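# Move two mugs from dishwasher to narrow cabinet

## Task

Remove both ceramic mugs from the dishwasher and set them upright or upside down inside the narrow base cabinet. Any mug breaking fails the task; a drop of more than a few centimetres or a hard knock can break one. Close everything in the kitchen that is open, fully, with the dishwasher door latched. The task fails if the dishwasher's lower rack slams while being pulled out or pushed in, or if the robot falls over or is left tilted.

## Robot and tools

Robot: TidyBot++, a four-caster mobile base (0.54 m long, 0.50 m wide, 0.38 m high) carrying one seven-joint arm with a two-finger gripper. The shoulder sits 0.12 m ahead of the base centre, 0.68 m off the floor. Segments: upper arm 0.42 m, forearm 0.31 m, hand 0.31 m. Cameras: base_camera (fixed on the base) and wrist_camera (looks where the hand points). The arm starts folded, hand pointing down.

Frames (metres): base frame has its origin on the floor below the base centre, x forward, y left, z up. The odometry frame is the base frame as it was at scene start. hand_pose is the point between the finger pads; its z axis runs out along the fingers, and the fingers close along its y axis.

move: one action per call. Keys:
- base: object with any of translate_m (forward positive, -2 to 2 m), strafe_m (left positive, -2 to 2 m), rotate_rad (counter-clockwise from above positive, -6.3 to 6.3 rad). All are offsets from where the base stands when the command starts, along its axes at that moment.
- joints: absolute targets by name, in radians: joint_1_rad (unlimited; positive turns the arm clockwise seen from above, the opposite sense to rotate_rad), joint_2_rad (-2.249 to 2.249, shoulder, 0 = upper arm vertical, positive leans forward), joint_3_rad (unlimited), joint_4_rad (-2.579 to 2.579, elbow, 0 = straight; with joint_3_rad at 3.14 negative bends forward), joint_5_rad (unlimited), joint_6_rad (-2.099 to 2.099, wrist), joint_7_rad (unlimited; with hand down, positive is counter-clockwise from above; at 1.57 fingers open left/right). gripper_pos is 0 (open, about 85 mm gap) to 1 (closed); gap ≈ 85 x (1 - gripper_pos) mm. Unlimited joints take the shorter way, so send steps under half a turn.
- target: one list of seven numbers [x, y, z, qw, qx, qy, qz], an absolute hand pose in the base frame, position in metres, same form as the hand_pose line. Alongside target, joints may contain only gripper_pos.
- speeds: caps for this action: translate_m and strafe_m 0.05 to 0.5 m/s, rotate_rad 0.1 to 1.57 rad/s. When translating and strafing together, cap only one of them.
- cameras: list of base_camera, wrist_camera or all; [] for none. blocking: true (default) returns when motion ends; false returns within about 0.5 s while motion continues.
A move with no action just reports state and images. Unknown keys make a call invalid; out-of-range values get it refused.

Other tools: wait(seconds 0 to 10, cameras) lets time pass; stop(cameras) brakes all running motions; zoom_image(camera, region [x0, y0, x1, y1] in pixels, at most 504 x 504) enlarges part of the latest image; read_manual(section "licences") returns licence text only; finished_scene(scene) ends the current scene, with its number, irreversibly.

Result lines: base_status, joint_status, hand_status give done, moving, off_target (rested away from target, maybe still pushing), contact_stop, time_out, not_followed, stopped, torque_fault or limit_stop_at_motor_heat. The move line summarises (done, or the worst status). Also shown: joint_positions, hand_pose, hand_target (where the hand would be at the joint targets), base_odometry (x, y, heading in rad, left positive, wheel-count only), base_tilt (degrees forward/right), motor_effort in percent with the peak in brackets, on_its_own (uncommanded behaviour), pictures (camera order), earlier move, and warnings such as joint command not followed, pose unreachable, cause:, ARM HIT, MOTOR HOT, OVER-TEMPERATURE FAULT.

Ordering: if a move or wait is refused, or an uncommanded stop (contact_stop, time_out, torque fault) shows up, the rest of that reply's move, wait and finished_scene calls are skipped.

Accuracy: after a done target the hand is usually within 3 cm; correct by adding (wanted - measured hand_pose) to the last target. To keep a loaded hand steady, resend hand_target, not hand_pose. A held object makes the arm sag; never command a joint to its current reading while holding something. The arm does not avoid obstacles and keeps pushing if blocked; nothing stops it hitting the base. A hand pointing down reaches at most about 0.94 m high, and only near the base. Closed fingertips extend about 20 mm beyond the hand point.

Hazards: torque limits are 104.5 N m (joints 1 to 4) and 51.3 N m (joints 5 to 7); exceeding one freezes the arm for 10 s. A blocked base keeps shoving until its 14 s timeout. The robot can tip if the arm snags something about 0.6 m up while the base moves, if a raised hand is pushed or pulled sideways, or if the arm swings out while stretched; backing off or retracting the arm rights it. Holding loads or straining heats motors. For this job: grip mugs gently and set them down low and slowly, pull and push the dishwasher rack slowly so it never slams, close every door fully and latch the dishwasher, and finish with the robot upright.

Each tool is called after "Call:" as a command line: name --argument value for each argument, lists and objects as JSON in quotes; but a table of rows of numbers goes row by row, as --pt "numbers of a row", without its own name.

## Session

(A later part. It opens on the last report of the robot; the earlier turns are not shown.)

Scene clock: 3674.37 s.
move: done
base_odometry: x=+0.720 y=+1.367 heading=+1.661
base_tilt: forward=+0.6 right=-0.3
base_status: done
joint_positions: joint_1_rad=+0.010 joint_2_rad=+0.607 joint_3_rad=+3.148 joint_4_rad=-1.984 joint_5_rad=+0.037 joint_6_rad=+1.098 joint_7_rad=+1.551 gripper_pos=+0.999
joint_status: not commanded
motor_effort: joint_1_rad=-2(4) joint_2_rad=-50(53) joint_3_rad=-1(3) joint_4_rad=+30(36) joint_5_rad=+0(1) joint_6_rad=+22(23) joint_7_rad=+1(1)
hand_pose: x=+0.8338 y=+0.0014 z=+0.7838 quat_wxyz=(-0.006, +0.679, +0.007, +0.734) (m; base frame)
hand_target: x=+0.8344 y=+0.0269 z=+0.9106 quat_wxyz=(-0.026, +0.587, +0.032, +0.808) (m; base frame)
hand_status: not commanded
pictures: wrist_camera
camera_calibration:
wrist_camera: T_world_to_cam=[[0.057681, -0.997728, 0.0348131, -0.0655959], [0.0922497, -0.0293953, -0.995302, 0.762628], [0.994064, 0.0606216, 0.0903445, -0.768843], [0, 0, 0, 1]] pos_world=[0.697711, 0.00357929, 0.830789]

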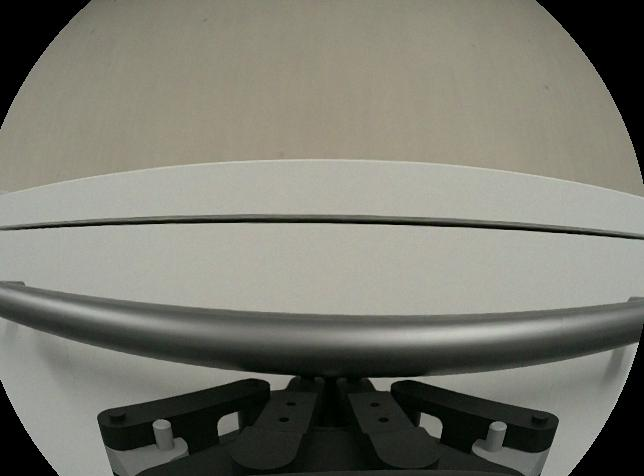

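Call:
move --base '{"translate_m": 0.01}' --speeds '{"translate_m": 0.05}' --cameras '["wrist_camera"]'

Scene clock: 3682.03 s.
move: done
base_odometry: x=+0.719 y=+1.376 heading=+1.661
base_tilt: forward=+0.5 right=-0.3
base_status: done
joint_positions: joint_1_rad=+0.010 joint_2_rad=+0.587 joint_3_rad=+3.148 joint_4_rad=-2.013 joint_5_rad=+0.037 joint_6_rad=+1.097 joint_7_rad=+1.551 gripper_pos=+0.999
joint_status: not commanded
motor_effort: joint_1_rad=-4(5) joint_2_rad=-48(52) joint_3_rad=-3(3) joint_4_rad=+36(38) joint_5_rad=+1(2) joint_6_rad=+21(22) joint_7_rad=+1(1)
hand_pose: x=+0.8246 y=+0.0012 z=+0.7832 quat_wxyz=(-0.006, +0.683, +0.007, +0.730) (m; base frame)
hand_target: x=+0.8344 y=+0.0269 z=+0.9106 quat_wxyz=(-0.026, +0.587, +0.032, +0.808) (m; base frame)
hand_status: not commanded
pictures: wrist_camera
camera_calibration:
wrist_camera: T_world_to_cam=[[0.0574836, -0.99777, 0.0339224, -0.0644512], [0.0811109, -0.0291987, -0.996277, 0.772787], [0.995046, 0.060021, 0.0792516, -0.751749], [0, 0, 0, 1]] pos_world=[0.689048, 0.00337764, 0.831674]

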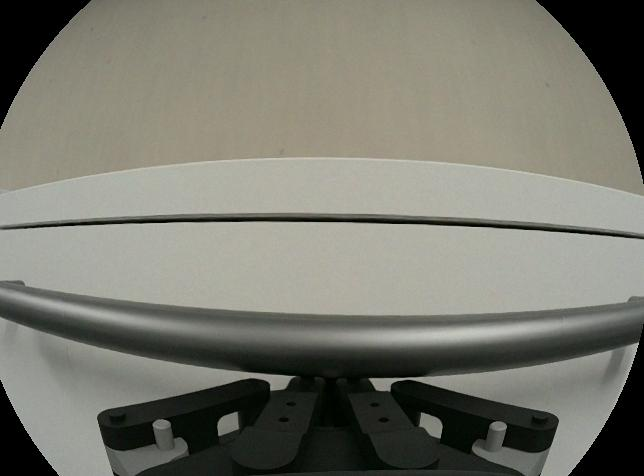

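Call:
move --base '{"translate_m": 0.01}' --speeds '{"translate_m": 0.05}' --cameras '["wrist_camera"]'

Scene clock: 3689.83 s.
move: done
base_odometry: x=+0.718 y=+1.386 heading=+1.661
base_tilt: forward=+0.5 right=-0.3
base_status: done
joint_positions: joint_1_rad=+0.010 joint_2_rad=+0.569 joint_3_rad=+3.148 joint_4_rad=-2.042 joint_5_rad=+0.037 joint_6_rad=+1.097 joint_7_rad=+1.551 gripper_pos=+0.999
joint_status: not commanded
motor_effort: joint_1_rad=-5(6) joint_2_rad=-43(49) joint_3_rad=-3(4) joint_4_rad=+40(44) joint_5_rad=+1(3) joint_6_rad=+19(22) joint_7_rad=+1(1)
hand_pose: x=+0.8156 y=+0.0011 z=+0.7826 quat_wxyz=(-0.006, +0.687, +0.007, +0.727) (m; base frame)
hand_target: x=+0.8344 y=+0.0269 z=+0.9106 quat_wxyz=(-0.026, +0.587, +0.032, +0.808) (m; base frame)
hand_status: not commanded
pictures: wrist_camera
camera_calibration:
wrist_camera: T_world_to_cam=[[0.0575436, -0.997794, 0.033113, -0.0634591], [0.0709896, -0.0289945, -0.997056, 0.781789], [0.995816, 0.0597249, 0.0691645, -0.735507], [0, 0, 0, 1]] pos_world=[0.680582, 0.00327649, 0.832459]

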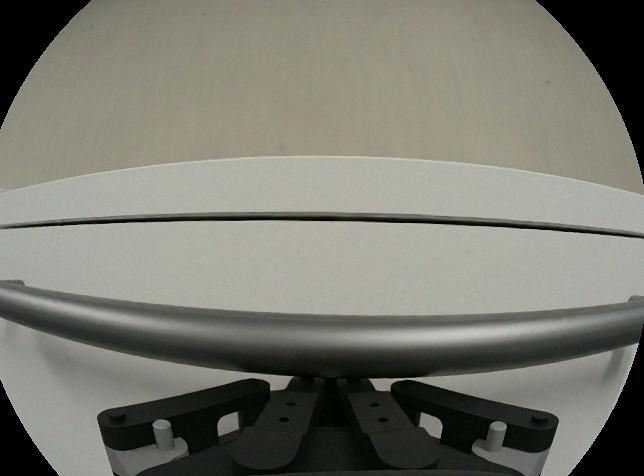

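Call:
move --base '{"translate_m": 0.012}' --speeds '{"translate_m": 0.05}' --cameras '["wrist_camera"]'

Scene clock: 3695.03 s.
move: done
base_odometry: x=+0.717 y=+1.397 heading=+1.661
base_tilt: forward=+0.5 right=-0.4
base_status: done
joint_positions: joint_1_rad=+0.011 joint_2_rad=+0.548 joint_3_rad=+3.148 joint_4_rad=-2.075 joint_5_rad=+0.037 joint_6_rad=+1.097 joint_7_rad=+1.551 gripper_pos=+0.999
joint_status: not commanded
motor_effort: joint_1_rad=-7(7) joint_2_rad=-38(45) joint_3_rad=-4(4) joint_4_rad=+47(50) joint_5_rad=+2(3) joint_6_rad=+18(21) joint_7_rad=+1(1)
hand_pose: x=+0.8051 y=+0.0010 z=+0.7818 quat_wxyz=(-0.006, +0.691, +0.007, +0.723) (m; base frame)
hand_target: x=+0.8344 y=+0.0269 z=+0.9106 quat_wxyz=(-0.026, +0.587, +0.032, +0.808) (m; base frame)
hand_status: not commanded
pictures: wrist_camera
camera_calibration:
wrist_camera: T_world_to_cam=[[0.0574462, -0.997832, 0.0321071, -0.0620101], [0.0592489, -0.0286961, -0.997831, 0.791795], [0.996589, 0.0592239, 0.057472, -0.716415], [0, 0, 0, 1]] pos_world=[0.670621, 0.00327469, 0.833242]

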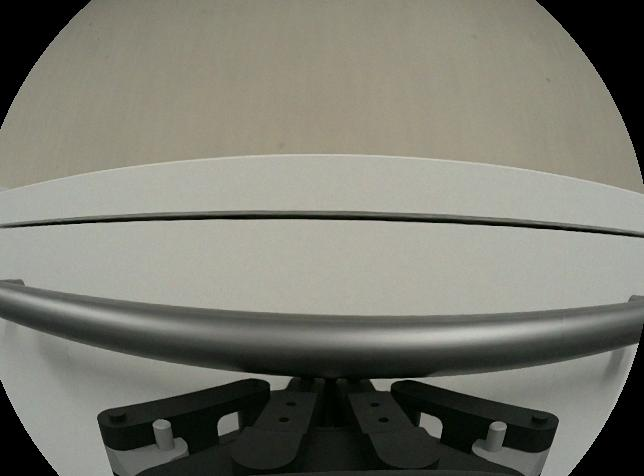

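Call:
move --base '{"translate_m": 0.012}' --speeds '{"translate_m": 0.05}' --cameras '["wrist_camera"]'

Scene clock: 3701.13 s.
move: time_out
base_odometry: x=+0.716 y=+1.406 heading=+1.662
base_tilt: forward=+0.5 right=-0.4
base_status: translate_m time_out (by the wheels' count: +0.009 of +0.012)
joint_positions: joint_1_rad=+0.011 joint_2_rad=+0.530 joint_3_rad=+3.148 joint_4_rad=-2.102 joint_5_rad=+0.037 joint_6_rad=+1.096 joint_7_rad=+1.551 gripper_pos=+0.999
joint_status: not commanded
motor_effort: joint_1_rad=-6(8) joint_2_rad=-34(40) joint_3_rad=-3(5) joint_4_rad=+52(57) joint_5_rad=+2(5) joint_6_rad=+17(21) joint_7_rad=+0(1)
hand_pose: x=+0.7962 y=+0.0008 z=+0.7814 quat_wxyz=(-0.006, +0.695, +0.006, +0.719) (m; base frame)
hand_target: x=+0.8344 y=+0.0269 z=+0.9106 quat_wxyz=(-0.026, +0.587, +0.032, +0.808) (m; base frame)
hand_status: not commanded
pictures: wrist_camera
camera_calibration:
wrist_camera: T_world_to_cam=[[0.0571545, -0.997874, 0.0313314, -0.0609187], [0.0498103, -0.0284935, -0.998352, 0.799854], [0.997122, 0.058621, 0.0480759, -0.700628], [0, 0, 0, 1]] pos_world=[0.662252, 0.00307302, 0.834128]

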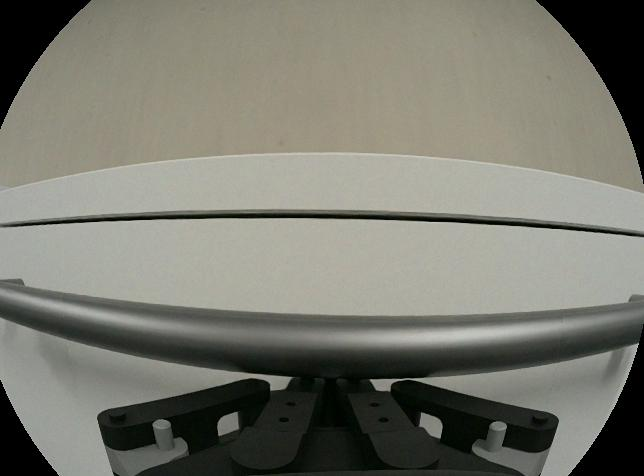

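Call:
zoom_image --camera "wrist_camera" --region '[200, 140, 460, 260]'

Call:
zoom_image --camera "wrist_camera" --region '[0, 160, 120, 360]'

Call:
zoom_image --camera "wrist_camera" --region '[524, 160, 644, 360]'

Scaled by 1.938.

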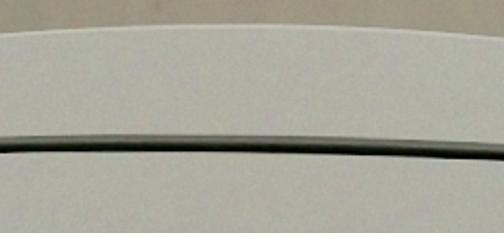

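Scaled by 2.520.

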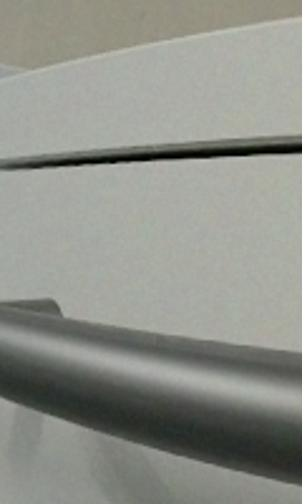

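Scaled by 2.520.

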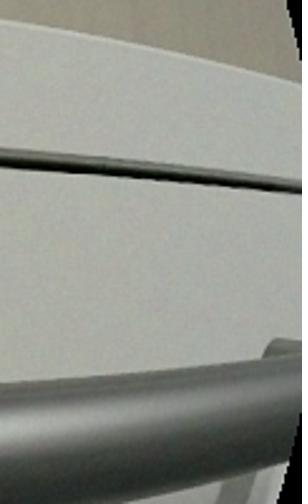

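Call:
move --base '{"translate_m": -0.03}' --speeds '{"translate_m": 0.06}' --cameras '["wrist_camera"]'

Scene clock: 3712.33 s.
move: done
base_odometry: x=+0.719 y=+1.376 heading=+1.661
base_tilt: forward=+0.5 right=-0.3
base_status: done
joint_positions: joint_1_rad=+0.010 joint_2_rad=+0.586 joint_3_rad=+3.148 joint_4_rad=-2.011 joint_5_rad=+0.037 joint_6_rad=+1.091 joint_7_rad=+1.551 gripper_pos=+0.999
joint_status: not commanded
on_its_own: joint_4_rad moved +0.091 toward your old target -1.884
motor_effort: joint_1_rad=-1(6) joint_2_rad=-49(52) joint_3_rad=+0(3) joint_4_rad=+35(50) joint_5_rad=-1(3) joint_6_rad=+22(25) joint_7_rad=+1(1)
hand_pose: x=+0.8252 y=+0.0009 z=+0.7832 quat_wxyz=(-0.005, +0.684, +0.007, +0.729) (m; base frame)
hand_target: x=+0.8344 y=+0.0269 z=+0.9106 quat_wxyz=(-0.026, +0.587, +0.032, +0.808) (m; base frame)
hand_status: not commanded
pictures: wrist_camera
camera_calibration:
wrist_camera: T_world_to_cam=[[0.0571672, -0.997794, 0.0337527, -0.0643428], [0.0786968, -0.0291992, -0.996471, 0.774845], [0.995258, 0.0596217, 0.0768539, -0.750616], [0, 0, 0, 1]] pos_world=[0.689757, 0.00317696, 0.83197]

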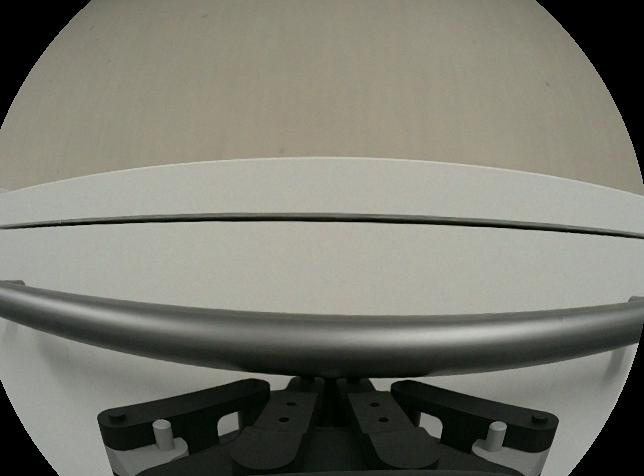

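Call:
move --base '{"translate_m": -0.02}' --speeds '{"translate_m": 0.06}' --cameras '["wrist_camera"]'

Scene clock: 3716.23 s.
move: done
base_odometry: x=+0.721 y=+1.356 heading=+1.660
base_tilt: forward=+0.6 right=-0.3
base_status: done
joint_positions: joint_1_rad=+0.010 joint_2_rad=+0.610 joint_3_rad=+3.148 joint_4_rad=-1.969 joint_5_rad=+0.037 joint_6_rad=+1.087 joint_7_rad=+1.551 gripper_pos=+0.999
joint_status: not commanded
on_its_own: joint_4_rad moved +0.042 toward your old target -1.884
motor_effort: joint_1_rad=-1(2) joint_2_rad=-52(57) joint_3_rad=-1(1) joint_4_rad=+29(34) joint_5_rad=-1(3) joint_6_rad=+22(25) joint_7_rad=+1(1)
hand_pose: x=+0.8381 y=+0.0009 z=+0.7851 quat_wxyz=(-0.005, +0.679, +0.007, +0.734) (m; base frame)
hand_target: x=+0.8344 y=+0.0269 z=+0.9106 quat_wxyz=(-0.026, +0.587, +0.032, +0.808) (m; base frame)
hand_status: not commanded
pictures: wrist_camera
camera_calibration:
wrist_camera: T_world_to_cam=[[0.0569389, -0.997761, 0.0350773, -0.0659837], [0.0927394, -0.0296966, -0.995247, 0.763026], [0.994061, 0.0599213, 0.0908409, -0.77361], [0, 0, 0, 1]] pos_world=[0.70201, 0.00317904, 0.83199]

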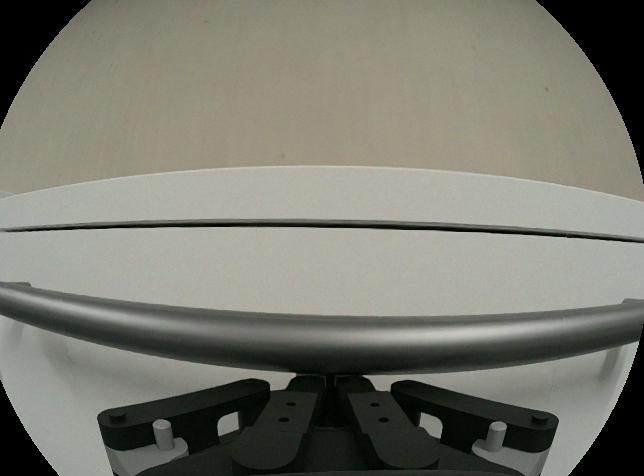

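Call:
move --base '{"translate_m": -0.012}' --speeds '{"translate_m": 0.05}' --cameras '["wrist_camera"]'

Scene clock: 3744.13 s.
move: done
base_odometry: x=+0.723 y=+1.344 heading=+1.659
base_tilt: forward=+0.6 right=-0.3
base_status: done
joint_positions: joint_1_rad=+0.010 joint_2_rad=+0.612 joint_3_rad=+3.148 joint_4_rad=-1.962 joint_5_rad=+0.037 joint_6_rad=+1.083 joint_7_rad=+1.551 gripper_pos=+0.999
joint_status: not commanded
motor_effort: joint_1_rad=-1(1) joint_2_rad=-53(58) joint_3_rad=-1(1) joint_4_rad=+27(29) joint_5_rad=-1(3) joint_6_rad=+22(25) joint_7_rad=+1(1)
hand_pose: x=+0.8399 y=+0.0010 z=+0.7860 quat_wxyz=(-0.005, +0.678, +0.007, +0.735) (m; base frame)
hand_target: x=+0.8344 y=+0.0269 z=+0.9106 quat_wxyz=(-0.026, +0.587, +0.032, +0.808) (m; base frame)
hand_status: not commanded
pictures: wrist_camera
camera_calibration:
wrist_camera: T_world_to_cam=[[0.0569707, -0.997752, 0.0352822, -0.066303], [0.0944521, -0.0297947, -0.995083, 0.762217], [0.993898, 0.0600231, 0.0925423, -0.77676], [0, 0, 0, 1]] pos_world=[0.703805, 0.00317952, 0.832692]

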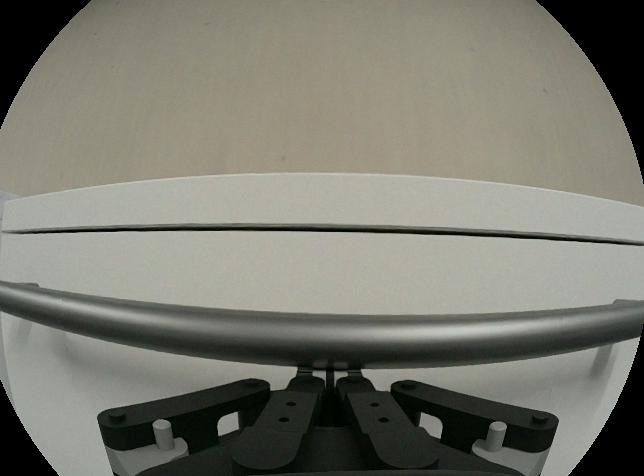

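Call:
move --joints '{"joint_2_rad": 0.68, "joint_4_rad": -1.962, "joint_6_rad": 1.148}' --cameras '["wrist_camera"]'

Scene clock: 3753.87 s.
move: done
base_odometry: x=+0.723 y=+1.344 heading=+1.659
base_tilt: forward=+0.5 right=-0.3
base_status: not commanded
joint_positions: joint_1_rad=+0.010 joint_2_rad=+0.647 joint_3_rad=+3.148 joint_4_rad=-1.963 joint_5_rad=+0.037 joint_6_rad=+1.116 joint_7_rad=+1.551 gripper_pos=+0.999
joint_status: all done
motor_effort: joint_1_rad=-1(2) joint_2_rad=-35(53) joint_3_rad=+0(1) joint_4_rad=+14(28) joint_5_rad=-1(3) joint_6_rad=+9(23) joint_7_rad=+0(1)
hand_pose: x=+0.8424 y=+0.0012 z=+0.7708 quat_wxyz=(-0.006, +0.679, +0.007, +0.734) (m; base frame)
hand_target: x=+0.8435 y=+0.0269 z=+0.7564 quat_wxyz=(-0.029, +0.679, +0.029, +0.733) (m; base frame)
hand_status: not commanded
pictures: wrist_camera
camera_calibration:
wrist_camera: T_world_to_cam=[[0.0578433, -0.997739, 0.0342147, -0.0655657], [0.0920256, -0.0287973, -0.99534, 0.749075], [0.994075, 0.0607224, 0.0901518, -0.776051], [0, 0, 0, 1]] pos_world=[0.706311, 0.00327758, 0.81779]

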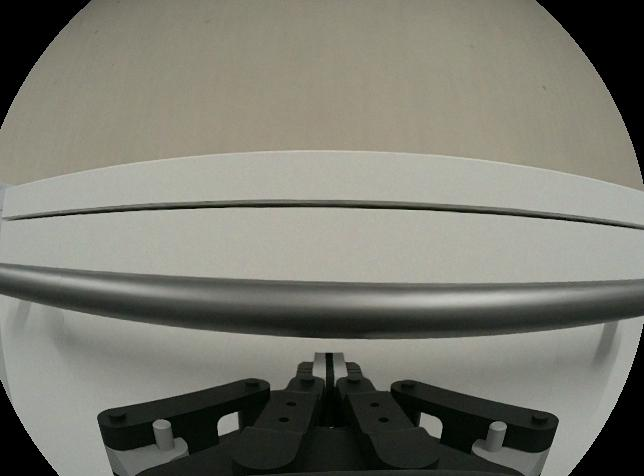

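Call:
move --base '{"translate_m": -0.35}' --speeds '{"translate_m": 0.2}'

Scene clock: 3758.63 s.
move: done
base_odometry: x=+0.754 y=+0.995 heading=+1.660
base_tilt: forward=+0.5 right=-0.3
base_status: done
joint_positions: joint_1_rad=+0.010 joint_2_rad=+0.655 joint_3_rad=+3.148 joint_4_rad=-1.963 joint_5_rad=+0.037 joint_6_rad=+1.116 joint_7_rad=+1.551 gripper_pos=+0.999
joint_status: not commanded
motor_effort: joint_1_rad=-1(3) joint_2_rad=-35(38) joint_3_rad=+0(1) joint_4_rad=+14(15) joint_5_rad=-2(3) joint_6_rad=+9(10) joint_7_rad=+0(1)
hand_pose: x=+0.8431 y=+0.0014 z=+0.7647 quat_wxyz=(-0.006, +0.682, +0.007, +0.731) (m; base frame)
hand_target: x=+0.8435 y=+0.0269 z=+0.7564 quat_wxyz=(-0.029, +0.679, +0.029, +0.733) (m; base frame)
hand_status: not commanded
pictures: base_camera, wrist_camera
camera_calibration:
wrist_camera: T_world_to_cam=[[0.0584343, -0.997724, 0.0336524, -0.0652241], [0.0837248, -0.0286932, -0.996076, 0.750558], [0.994774, 0.0610226, 0.0818575, -0.770494], [0, 0, 0, 1]] pos_world=[0.707438, 0.00347776, 0.812878]

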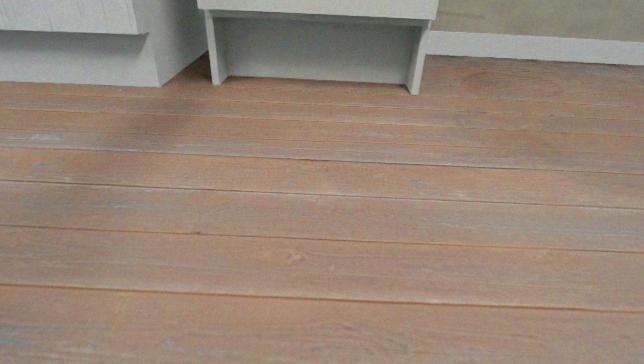

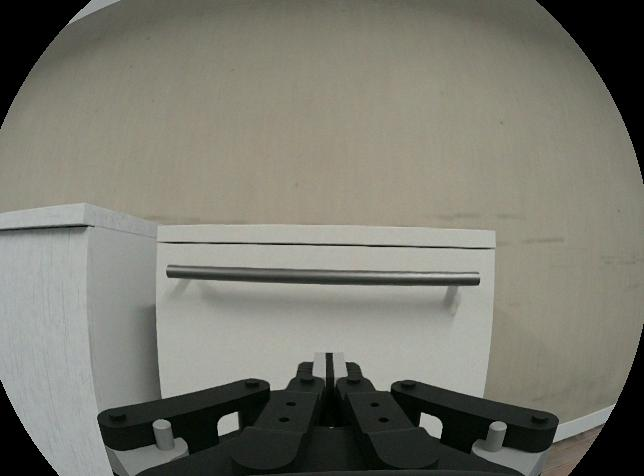

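Call:
zoom_image --camera "wrist_camera" --region '[140, 200, 340, 330]'

Call:
zoom_image --camera "wrist_camera" --region '[320, 200, 520, 330]'

Call:
zoom_image --camera "base_camera" --region '[180, 0, 460, 110]'

Scaled by 2.520.

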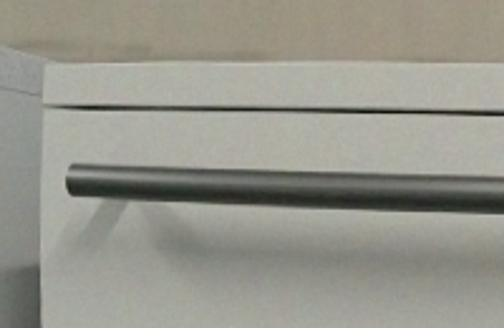

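Scaled by 2.520.

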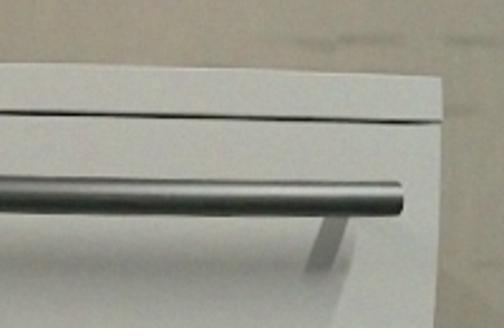

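Scaled by 1.800.

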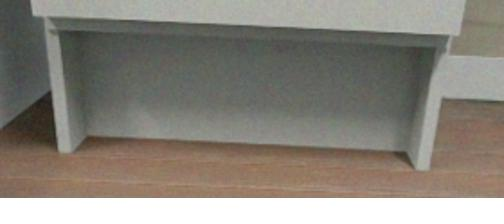

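Call:
move --joints '{"joint_2_rad": -0.3, "joint_4_rad": -2.44, "joint_6_rad": 0.5, "joint_1_rad": 0.0}' --base '{"translate_m": 0.56, "strafe_m": -0.84}' --speeds '{"translate_m": 0.4}'

Scene clock: 3804.17 s.
move: done
base_odometry: x=+1.540 y=+1.628 heading=+1.660
base_tilt: forward=+0.6 right=-0.3
base_status: done
joint_positions: joint_1_rad=+0.006 joint_2_rad=-0.285 joint_3_rad=+3.147 joint_4_rad=-2.429 joint_5_rad=+0.037 joint_6_rad=+0.554 joint_7_rad=+1.551 gripper_pos=+0.999
joint_status: all done
motor_effort: joint_1_rad=+0(2) joint_2_rad=-8(36) joint_3_rad=+0(2) joint_4_rad=+19(21) joint_5_rad=-2(3) joint_6_rad=+10(11) joint_7_rad=+0(1)
hand_pose: x=+0.5759 y=+0.0018 z=+0.9091 quat_wxyz=(+0.001, +0.714, +0.006, +0.700) (m; base frame)
hand_target: x=+0.5697 y=+0.0148 z=+0.8923 quat_wxyz=(-0.003, +0.731, +0.029, +0.682) (m; base frame)
hand_status: not commanded
pictures: base_camera, wrist_camera
camera_calibration:
wrist_camera: T_world_to_cam=[[0.0504307, -0.99803, 0.0373205, -0.0528285], [-0.00459878, -0.0375997, -0.999282, 0.970494], [0.998717, 0.0502229, -0.0064859, -0.438473], [0, 0, 0, 1]] pos_world=[0.445037, 0.00578721, 0.968925]

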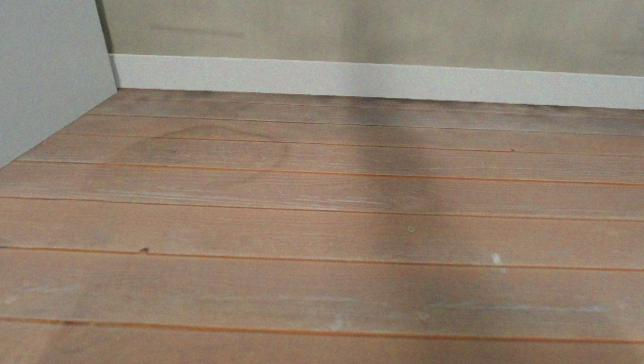

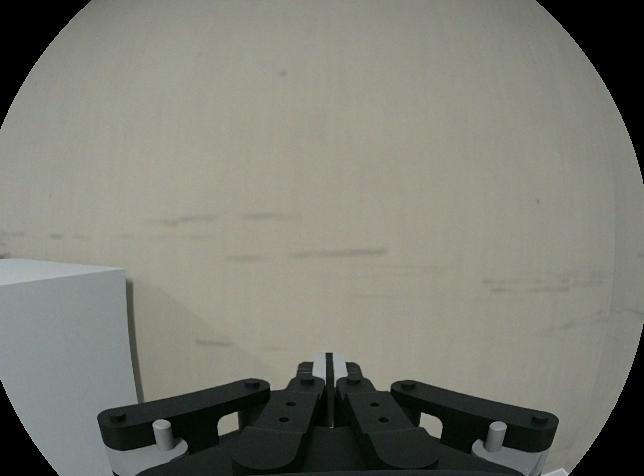

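Call:
move --base '{"rotate_rad": 1.55}' --cameras '["wrist_camera"]'

Scene clock: 3811.97 s.
move: done
base_odometry: x=+1.540 y=+1.628 heading=-3.074
base_tilt: forward=+0.5 right=-0.3
base_status: done
joint_positions: joint_1_rad=+0.006 joint_2_rad=-0.285 joint_3_rad=+3.145 joint_4_rad=-2.430 joint_5_rad=+0.037 joint_6_rad=+0.554 joint_7_rad=+1.551 gripper_pos=+0.999
joint_status: not commanded
motor_effort: joint_1_rad=-1(2) joint_2_rad=-8(10) joint_3_rad=+1(2) joint_4_rad=+20(20) joint_5_rad=-1(3) joint_6_rad=+9(10) joint_7_rad=+0(1)
hand_pose: x=+0.5759 y=+0.0030 z=+0.9089 quat_wxyz=(+0.000, +0.714, +0.007, +0.700) (m; base frame)
hand_target: x=+0.5697 y=+0.0148 z=+0.8923 quat_wxyz=(-0.003, +0.731, +0.029, +0.682) (m; base frame)
hand_status: not commanded
pictures: wrist_camera
camera_calibration:
wrist_camera: T_world_to_cam=[[0.0526574, -0.997894, 0.0378693, -0.0534444], [-0.00519126, -0.038195, -0.999257, 0.970669], [0.998599, 0.0524217, -0.00719158, -0.437796], [0, 0, 0, 1]] pos_world=[0.445036, 0.00669287, 0.968823]

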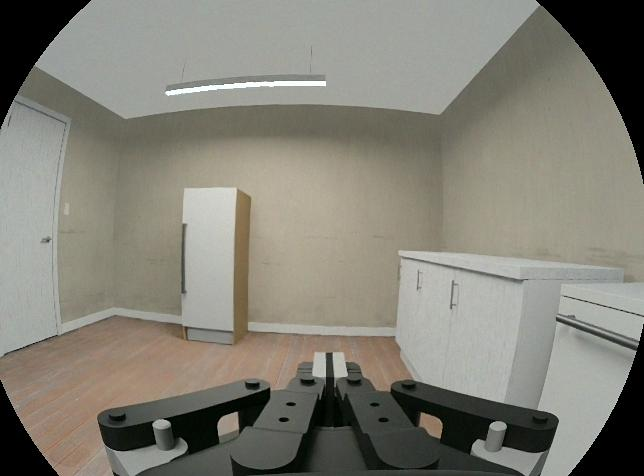

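Call:
zoom_image --camera "wrist_camera" --region '[160, 170, 280, 360]'

Call:
zoom_image --camera "wrist_camera" --region '[0, 80, 110, 370]'

Call:
zoom_image --camera "wrist_camera" --region '[384, 230, 644, 420]'

Scaled by 2.653.

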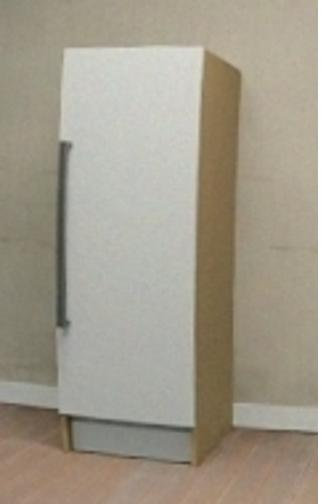

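Scaled by 1.738.

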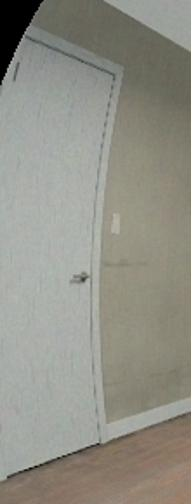

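Scaled by 1.938.

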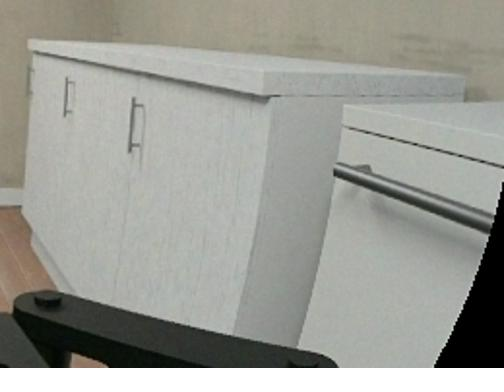

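Call:
move --base '{"translate_m": -0.35, "strafe_m": -0.62}' --speeds '{"translate_m": 0.4}' --joints '{"joint_6_rad": 0.30}'

Scene clock: 3838.73 s.
move: done
base_odometry: x=+1.848 y=+2.270 heading=-3.074
base_tilt: forward=+0.5 right=-0.3
base_status: done
joint_positions: joint_1_rad=+0.006 joint_2_rad=-0.287 joint_3_rad=+3.145 joint_4_rad=-2.444 joint_5_rad=+0.037 joint_6_rad=+0.336 joint_7_rad=+1.551 gripper_pos=+0.999
joint_status: all done
motor_effort: joint_1_rad=-1(2) joint_2_rad=-8(10) joint_3_rad=+1(2) joint_4_rad=+20(21) joint_5_rad=-2(3) joint_6_rad=+8(11) joint_7_rad=+0(1)
hand_pose: x=+0.5634 y=+0.0009 z=+0.8343 quat_wxyz=(+0.002, +0.790, +0.006, +0.613) (m; base frame)
hand_target: x=+0.5593 y=+0.0096 z=+0.8312 quat_wxyz=(+0.003, +0.796, +0.026, +0.605) (m; base frame)
hand_status: not commanded
pictures: base_camera, wrist_camera
camera_calibration:
wrist_camera: T_world_to_cam=[[0.05377, -0.998165, 0.0278484, -0.0443019], [-0.233798, -0.0396981, -0.971474, 1.00161], [0.970797, 0.0457253, -0.235503, -0.219672], [0, 0, 0, 1]] pos_world=[0.449813, 0.00558603, 0.922539]

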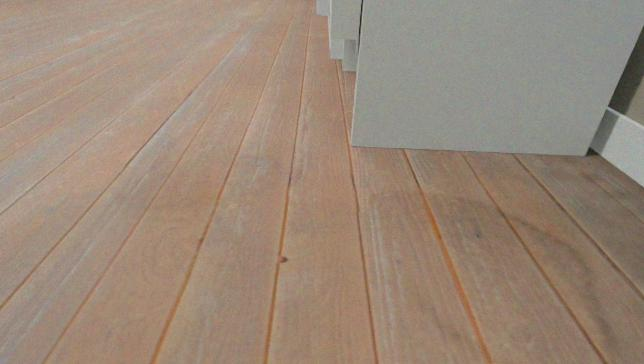

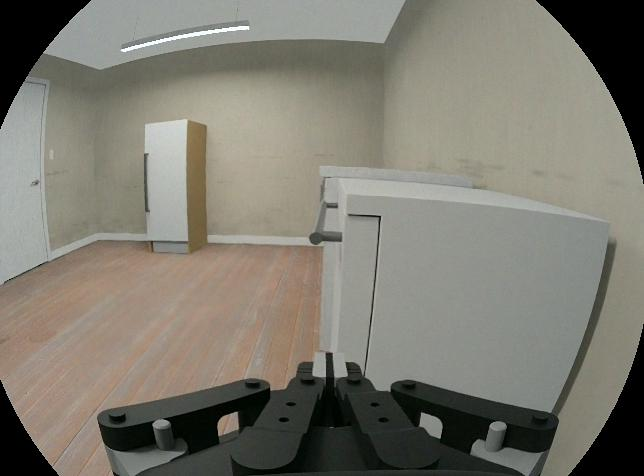

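Call:
zoom_image --camera "wrist_camera" --region '[310, 170, 430, 380]'

Call:
zoom_image --camera "wrist_camera" --region '[320, 180, 400, 260]'

Call:
zoom_image --camera "base_camera" --region '[310, 0, 430, 160]'

Scaled by 2.400.

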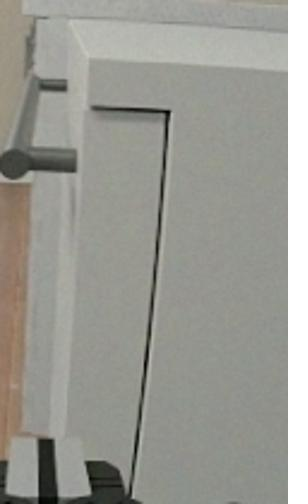

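Scaled by 6.300.

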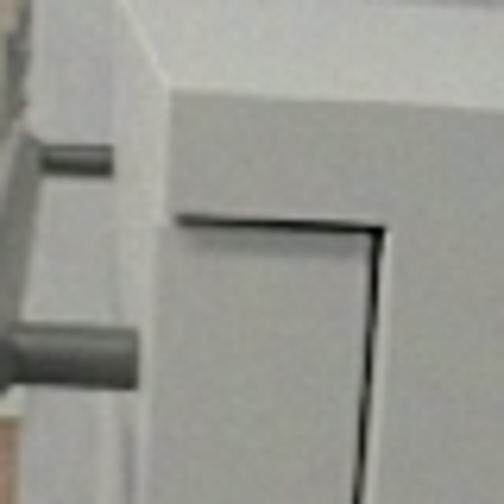

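Scaled by 3.150.

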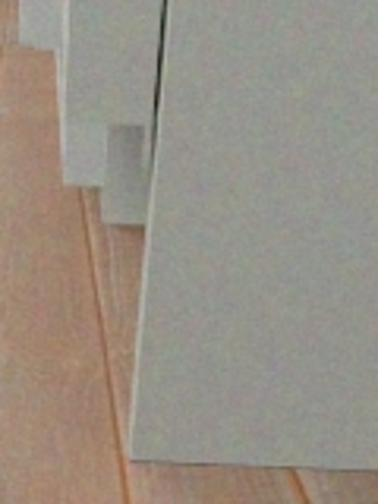

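Call:
zoom_image --camera "wrist_camera" --region '[305, 160, 355, 260]'

Call:
zoom_image --camera "wrist_camera" --region '[305, 240, 355, 350]'

Call:
zoom_image --camera "wrist_camera" --region '[130, 110, 220, 260]'

Call:
zoom_image --camera "wrist_camera" --region '[0, 60, 70, 300]'

Scaled by 5.040.

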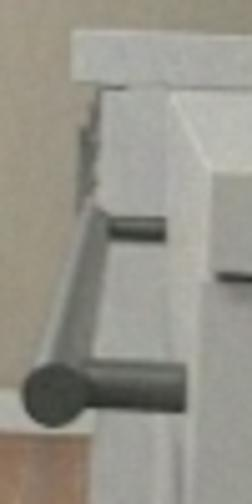

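Scaled by 4.582.

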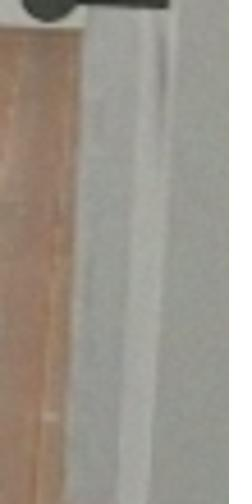

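Scaled by 3.360.

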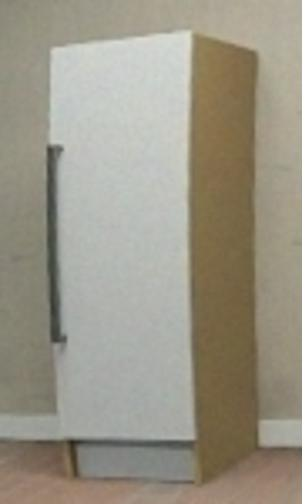

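Scaled by 2.100.

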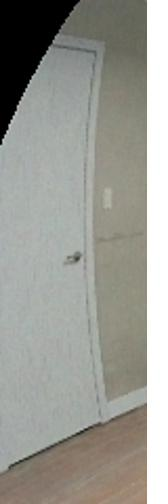

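Call:
zoom_image --camera "base_camera" --region '[300, 0, 370, 80]'

Scaled by 6.300.

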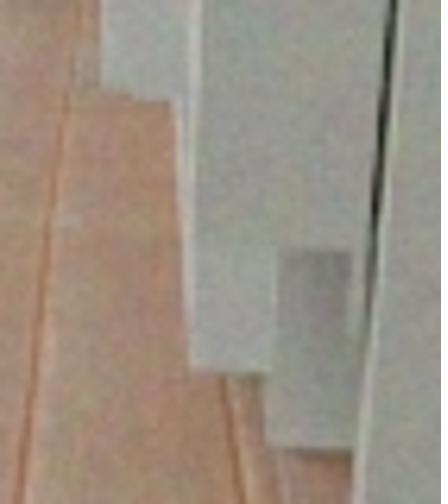

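Call:
move --base '{"strafe_m": 0.81}' --cameras '["wrist_camera"]'

Call:
move --base '{"translate_m": 2.0}' --cameras '["wrist_camera"]'

Scene clock: 3931.50 s.
move: time_out
base_odometry: x=+1.900 y=+1.503 heading=-3.077
base_tilt: forward=+0.5 right=-0.3
base_status: strafe_m time_out (by the wheels' count: +0.769 of +0.810)
joint_positions: joint_1_rad=+0.003 joint_2_rad=-0.293 joint_3_rad=+3.139 joint_4_rad=-2.444 joint_5_rad=+0.038 joint_6_rad=+0.335 joint_7_rad=+1.551 gripper_pos=+0.999
joint_status: not commanded
motor_effort: joint_1_rad=-1(6) joint_2_rad=-8(11) joint_3_rad=+0(10) joint_4_rad=+20(21) joint_5_rad=-1(3) joint_6_rad=+8(10) joint_7_rad=+0(1)
hand_pose: x=+0.5623 y=+0.0053 z=+0.8364 quat_wxyz=(+0.000, +0.788, +0.010, +0.615) (m; base frame)
hand_target: x=+0.5593 y=+0.0096 z=+0.8312 quat_wxyz=(+0.003, +0.796, +0.026, +0.605) (m; base frame)
hand_status: not commanded
pictures: wrist_camera
camera_calibration:
wrist_camera: T_world_to_cam=[[0.0629914, -0.997554, 0.0303022, -0.0471436], [-0.228917, -0.0439949, -0.972451, 1.00169], [0.971406, 0.0543194, -0.231129, -0.22227], [0, 0, 0, 1]] pos_world=[0.448187, 0.00911432, 0.924147]

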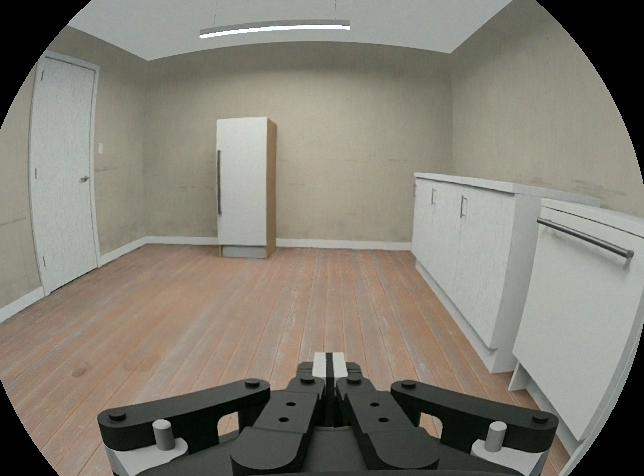

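not run: a stop that you did not command came earlier in this reply.

Call:
move --base '{"strafe_m": -0.04}' --speeds '{"strafe_m": 0.1}'

Scene clock: 3939.93 s.
move: done
base_odometry: x=+1.897 y=+1.543 heading=-3.077
base_tilt: forward=+0.6 right=-0.3
base_status: done
joint_positions: joint_1_rad=+0.003 joint_2_rad=-0.293 joint_3_rad=+3.139 joint_4_rad=-2.444 joint_5_rad=+0.038 joint_6_rad=+0.335 joint_7_rad=+1.551 gripper_pos=+0.999
joint_status: not commanded
motor_effort: joint_1_rad=-1(2) joint_2_rad=-8(8) joint_3_rad=+1(2) joint_4_rad=+19(20) joint_5_rad=-2(2) joint_6_rad=+9(10) joint_7_rad=+0(0)
hand_pose: x=+0.5623 y=+0.0053 z=+0.8364 quat_wxyz=(+0.000, +0.788, +0.010, +0.615) (m; base frame)
hand_target: x=+0.5593 y=+0.0096 z=+0.8312 quat_wxyz=(+0.003, +0.796, +0.026, +0.605) (m; base frame)
hand_status: not commanded
pictures: base_camera, wrist_camera
camera_calibration:
wrist_camera: T_world_to_cam=[[0.0629914, -0.997554, 0.0303022, -0.0471436], [-0.228917, -0.0439949, -0.972451, 1.00169], [0.971406, 0.0543194, -0.231129, -0.22227], [0, 0, 0, 1]] pos_world=[0.448187, 0.00911432, 0.924147]

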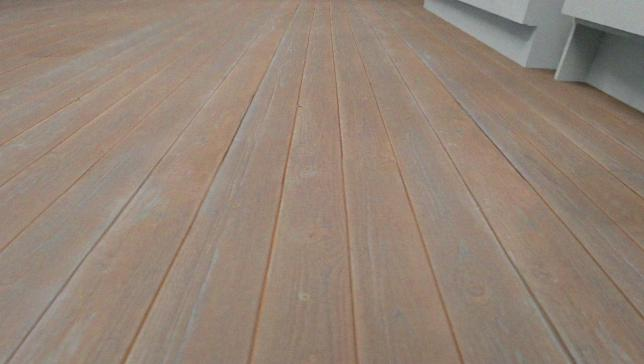

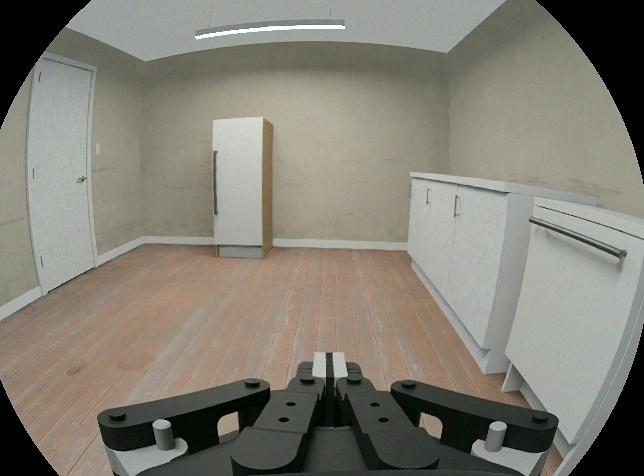

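Call:
zoom_image --camera "wrist_camera" --region '[396, 160, 536, 380]'

Call:
zoom_image --camera "wrist_camera" --region '[400, 165, 480, 265]'

Call:
zoom_image --camera "wrist_camera" --region '[200, 110, 285, 265]'

Scaled by 2.291.

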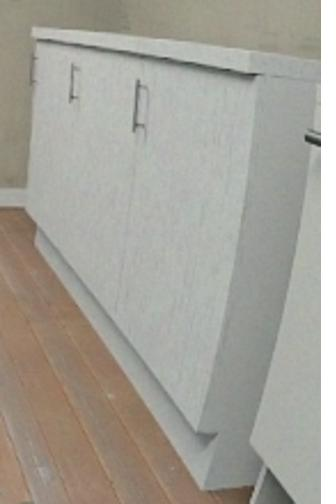

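Scaled by 5.040.

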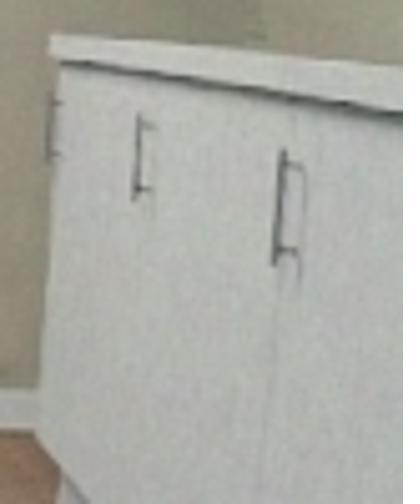

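Scaled by 3.252.

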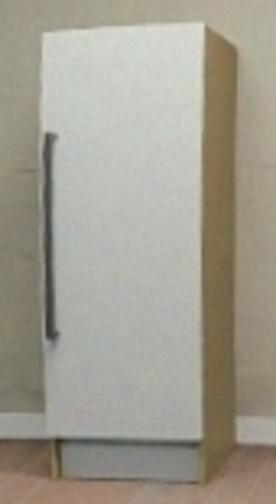

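Call:
zoom_image --camera "wrist_camera" --region '[0, 40, 160, 330]'

Call:
zoom_image --camera "wrist_camera" --region '[20, 240, 120, 310]'

Call:
zoom_image --camera "wrist_camera" --region '[20, 45, 120, 125]'

Scaled by 1.738.

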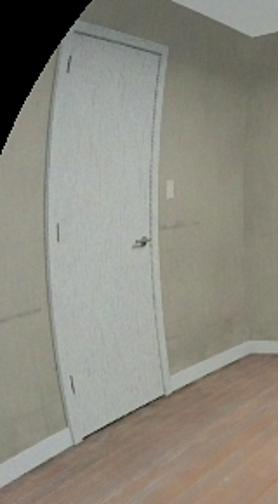

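Scaled by 5.040.

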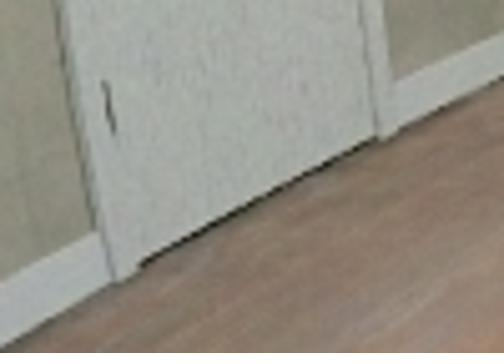

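Scaled by 5.040.

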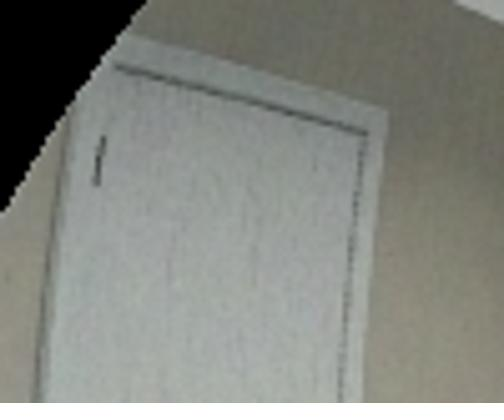

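Call:
move --base '{"translate_m": 0.6}' --cameras '[]'

Call:
move --base '{"translate_m": 0.62, "strafe_m": 1.0, "rotate_rad": 3.1}'

Scene clock: 3969.23 s.
move: done
base_odometry: x=+1.299 y=+1.504 heading=-3.076
base_tilt: forward=+0.6 right=-0.3
base_status: done
joint_positions: joint_1_rad=+0.003 joint_2_rad=-0.294 joint_3_rad=+3.139 joint_4_rad=-2.444 joint_5_rad=+0.038 joint_6_rad=+0.335 joint_7_rad=+1.551 gripper_pos=+0.999
joint_status: not commanded
motor_effort: joint_1_rad=-1(1) joint_2_rad=-8(10) joint_3_rad=+1(1) joint_4_rad=+20(20) joint_5_rad=-1(3) joint_6_rad=+8(10) joint_7_rad=+0(1)
hand_pose: x=+0.5621 y=+0.0053 z=+0.8370 quat_wxyz=(+0.000, +0.788, +0.010, +0.616) (m; base frame)
hand_target: x=+0.5593 y=+0.0096 z=+0.8312 quat_wxyz=(+0.003, +0.796, +0.026, +0.605) (m; base frame)
hand_status: not commanded
pictures: none
No camera images: "cameras" was empty.

Scene clock: 3973.40 s.
move: done
base_odometry: x=+0.745 y=+0.465 heading=+0.025
base_tilt: forward=+0.6 right=-0.3
base_status: done
joint_positions: joint_1_rad=+0.003 joint_2_rad=-0.294 joint_3_rad=+3.140 joint_4_rad=-2.444 joint_5_rad=+0.038 joint_6_rad=+0.335 joint_7_rad=+1.551 gripper_pos=+0.999
joint_status: not commanded
motor_effort: joint_1_rad=+0(3) joint_2_rad=-8(9) joint_3_rad=+1(2) joint_4_rad=+19(20) joint_5_rad=-1(3) joint_6_rad=+8(10) joint_7_rad=+0(1)
hand_pose: x=+0.5621 y=+0.0049 z=+0.8371 quat_wxyz=(+0.000, +0.788, +0.010, +0.616) (m; base frame)
hand_target: x=+0.5593 y=+0.0096 z=+0.8312 quat_wxyz=(+0.003, +0.796, +0.026, +0.605) (m; base frame)
hand_status: not commanded
pictures: base_camera, wrist_camera
camera_calibration:
wrist_camera: T_world_to_cam=[[0.0620514, -0.997619, 0.0300915, -0.0469253], [-0.227467, -0.0434916, -0.972814, 1.00177], [0.971807, 0.0535196, -0.229624, -0.223401], [0, 0, 0, 1]] pos_world=[0.447884, 0.00871136, 0.924651]

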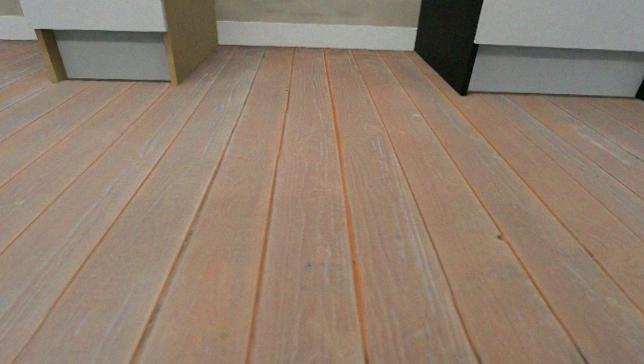

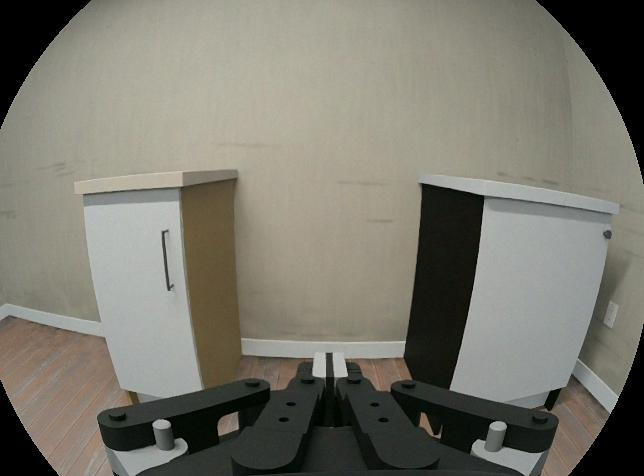

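Call:
move --cameras '["wrist_camera", "base_camera"]'

Scene clock: 3988.10 s.
base_odometry: x=+0.745 y=+0.465 heading=+0.025
base_tilt: forward=+0.5 right=-0.4
base_status: done
joint_positions: joint_1_rad=+0.003 joint_2_rad=-0.294 joint_3_rad=+3.140 joint_4_rad=-2.444 joint_5_rad=+0.038 joint_6_rad=+0.335 joint_7_rad=+1.551 gripper_pos=+0.999
joint_status: not commanded
motor_effort: joint_1_rad=-1(3) joint_2_rad=-8(9) joint_3_rad=+1(2) joint_4_rad=+19(20) joint_5_rad=-1(3) joint_6_rad=+8(10) joint_7_rad=+0(1)
hand_pose: x=+0.5621 y=+0.0049 z=+0.8371 quat_wxyz=(+0.000, +0.788, +0.010, +0.616) (m; base frame)
hand_target: x=+0.5593 y=+0.0096 z=+0.8312 quat_wxyz=(+0.003, +0.796, +0.026, +0.605) (m; base frame)
hand_status: not commanded
pictures: base_camera, wrist_camera
camera_calibration:
wrist_camera: T_world_to_cam=[[0.0620514, -0.997619, 0.0300915, -0.0469253], [-0.227467, -0.0434916, -0.972814, 1.00177], [0.971807, 0.0535196, -0.229624, -0.223401], [0, 0, 0, 1]] pos_world=[0.447884, 0.00871136, 0.924651]

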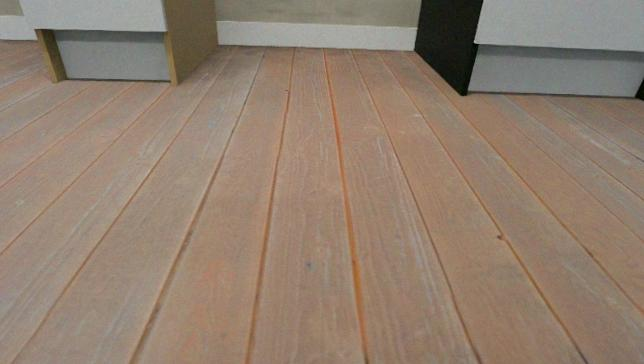

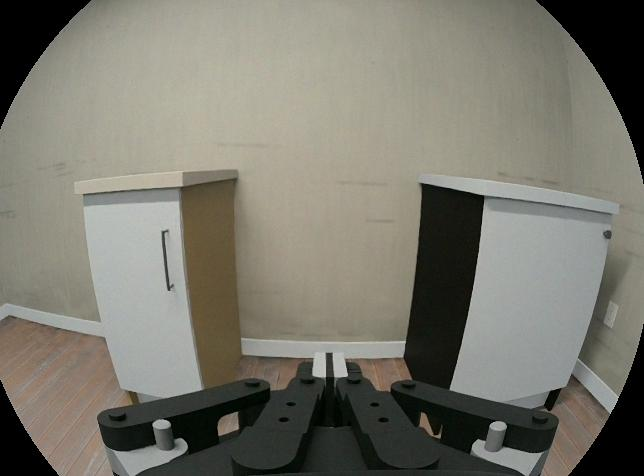

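Call:
zoom_image --camera "wrist_camera" --region '[60, 150, 260, 420]'

Call:
zoom_image --camera "wrist_camera" --region '[400, 160, 630, 420]'

Scaled by 1.867.

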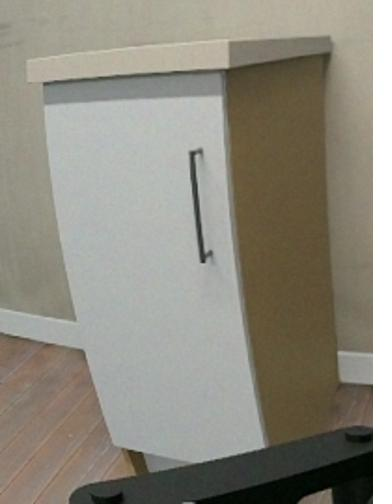

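Scaled by 1.938.

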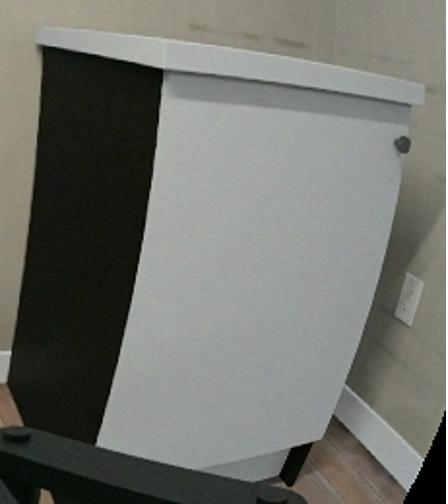

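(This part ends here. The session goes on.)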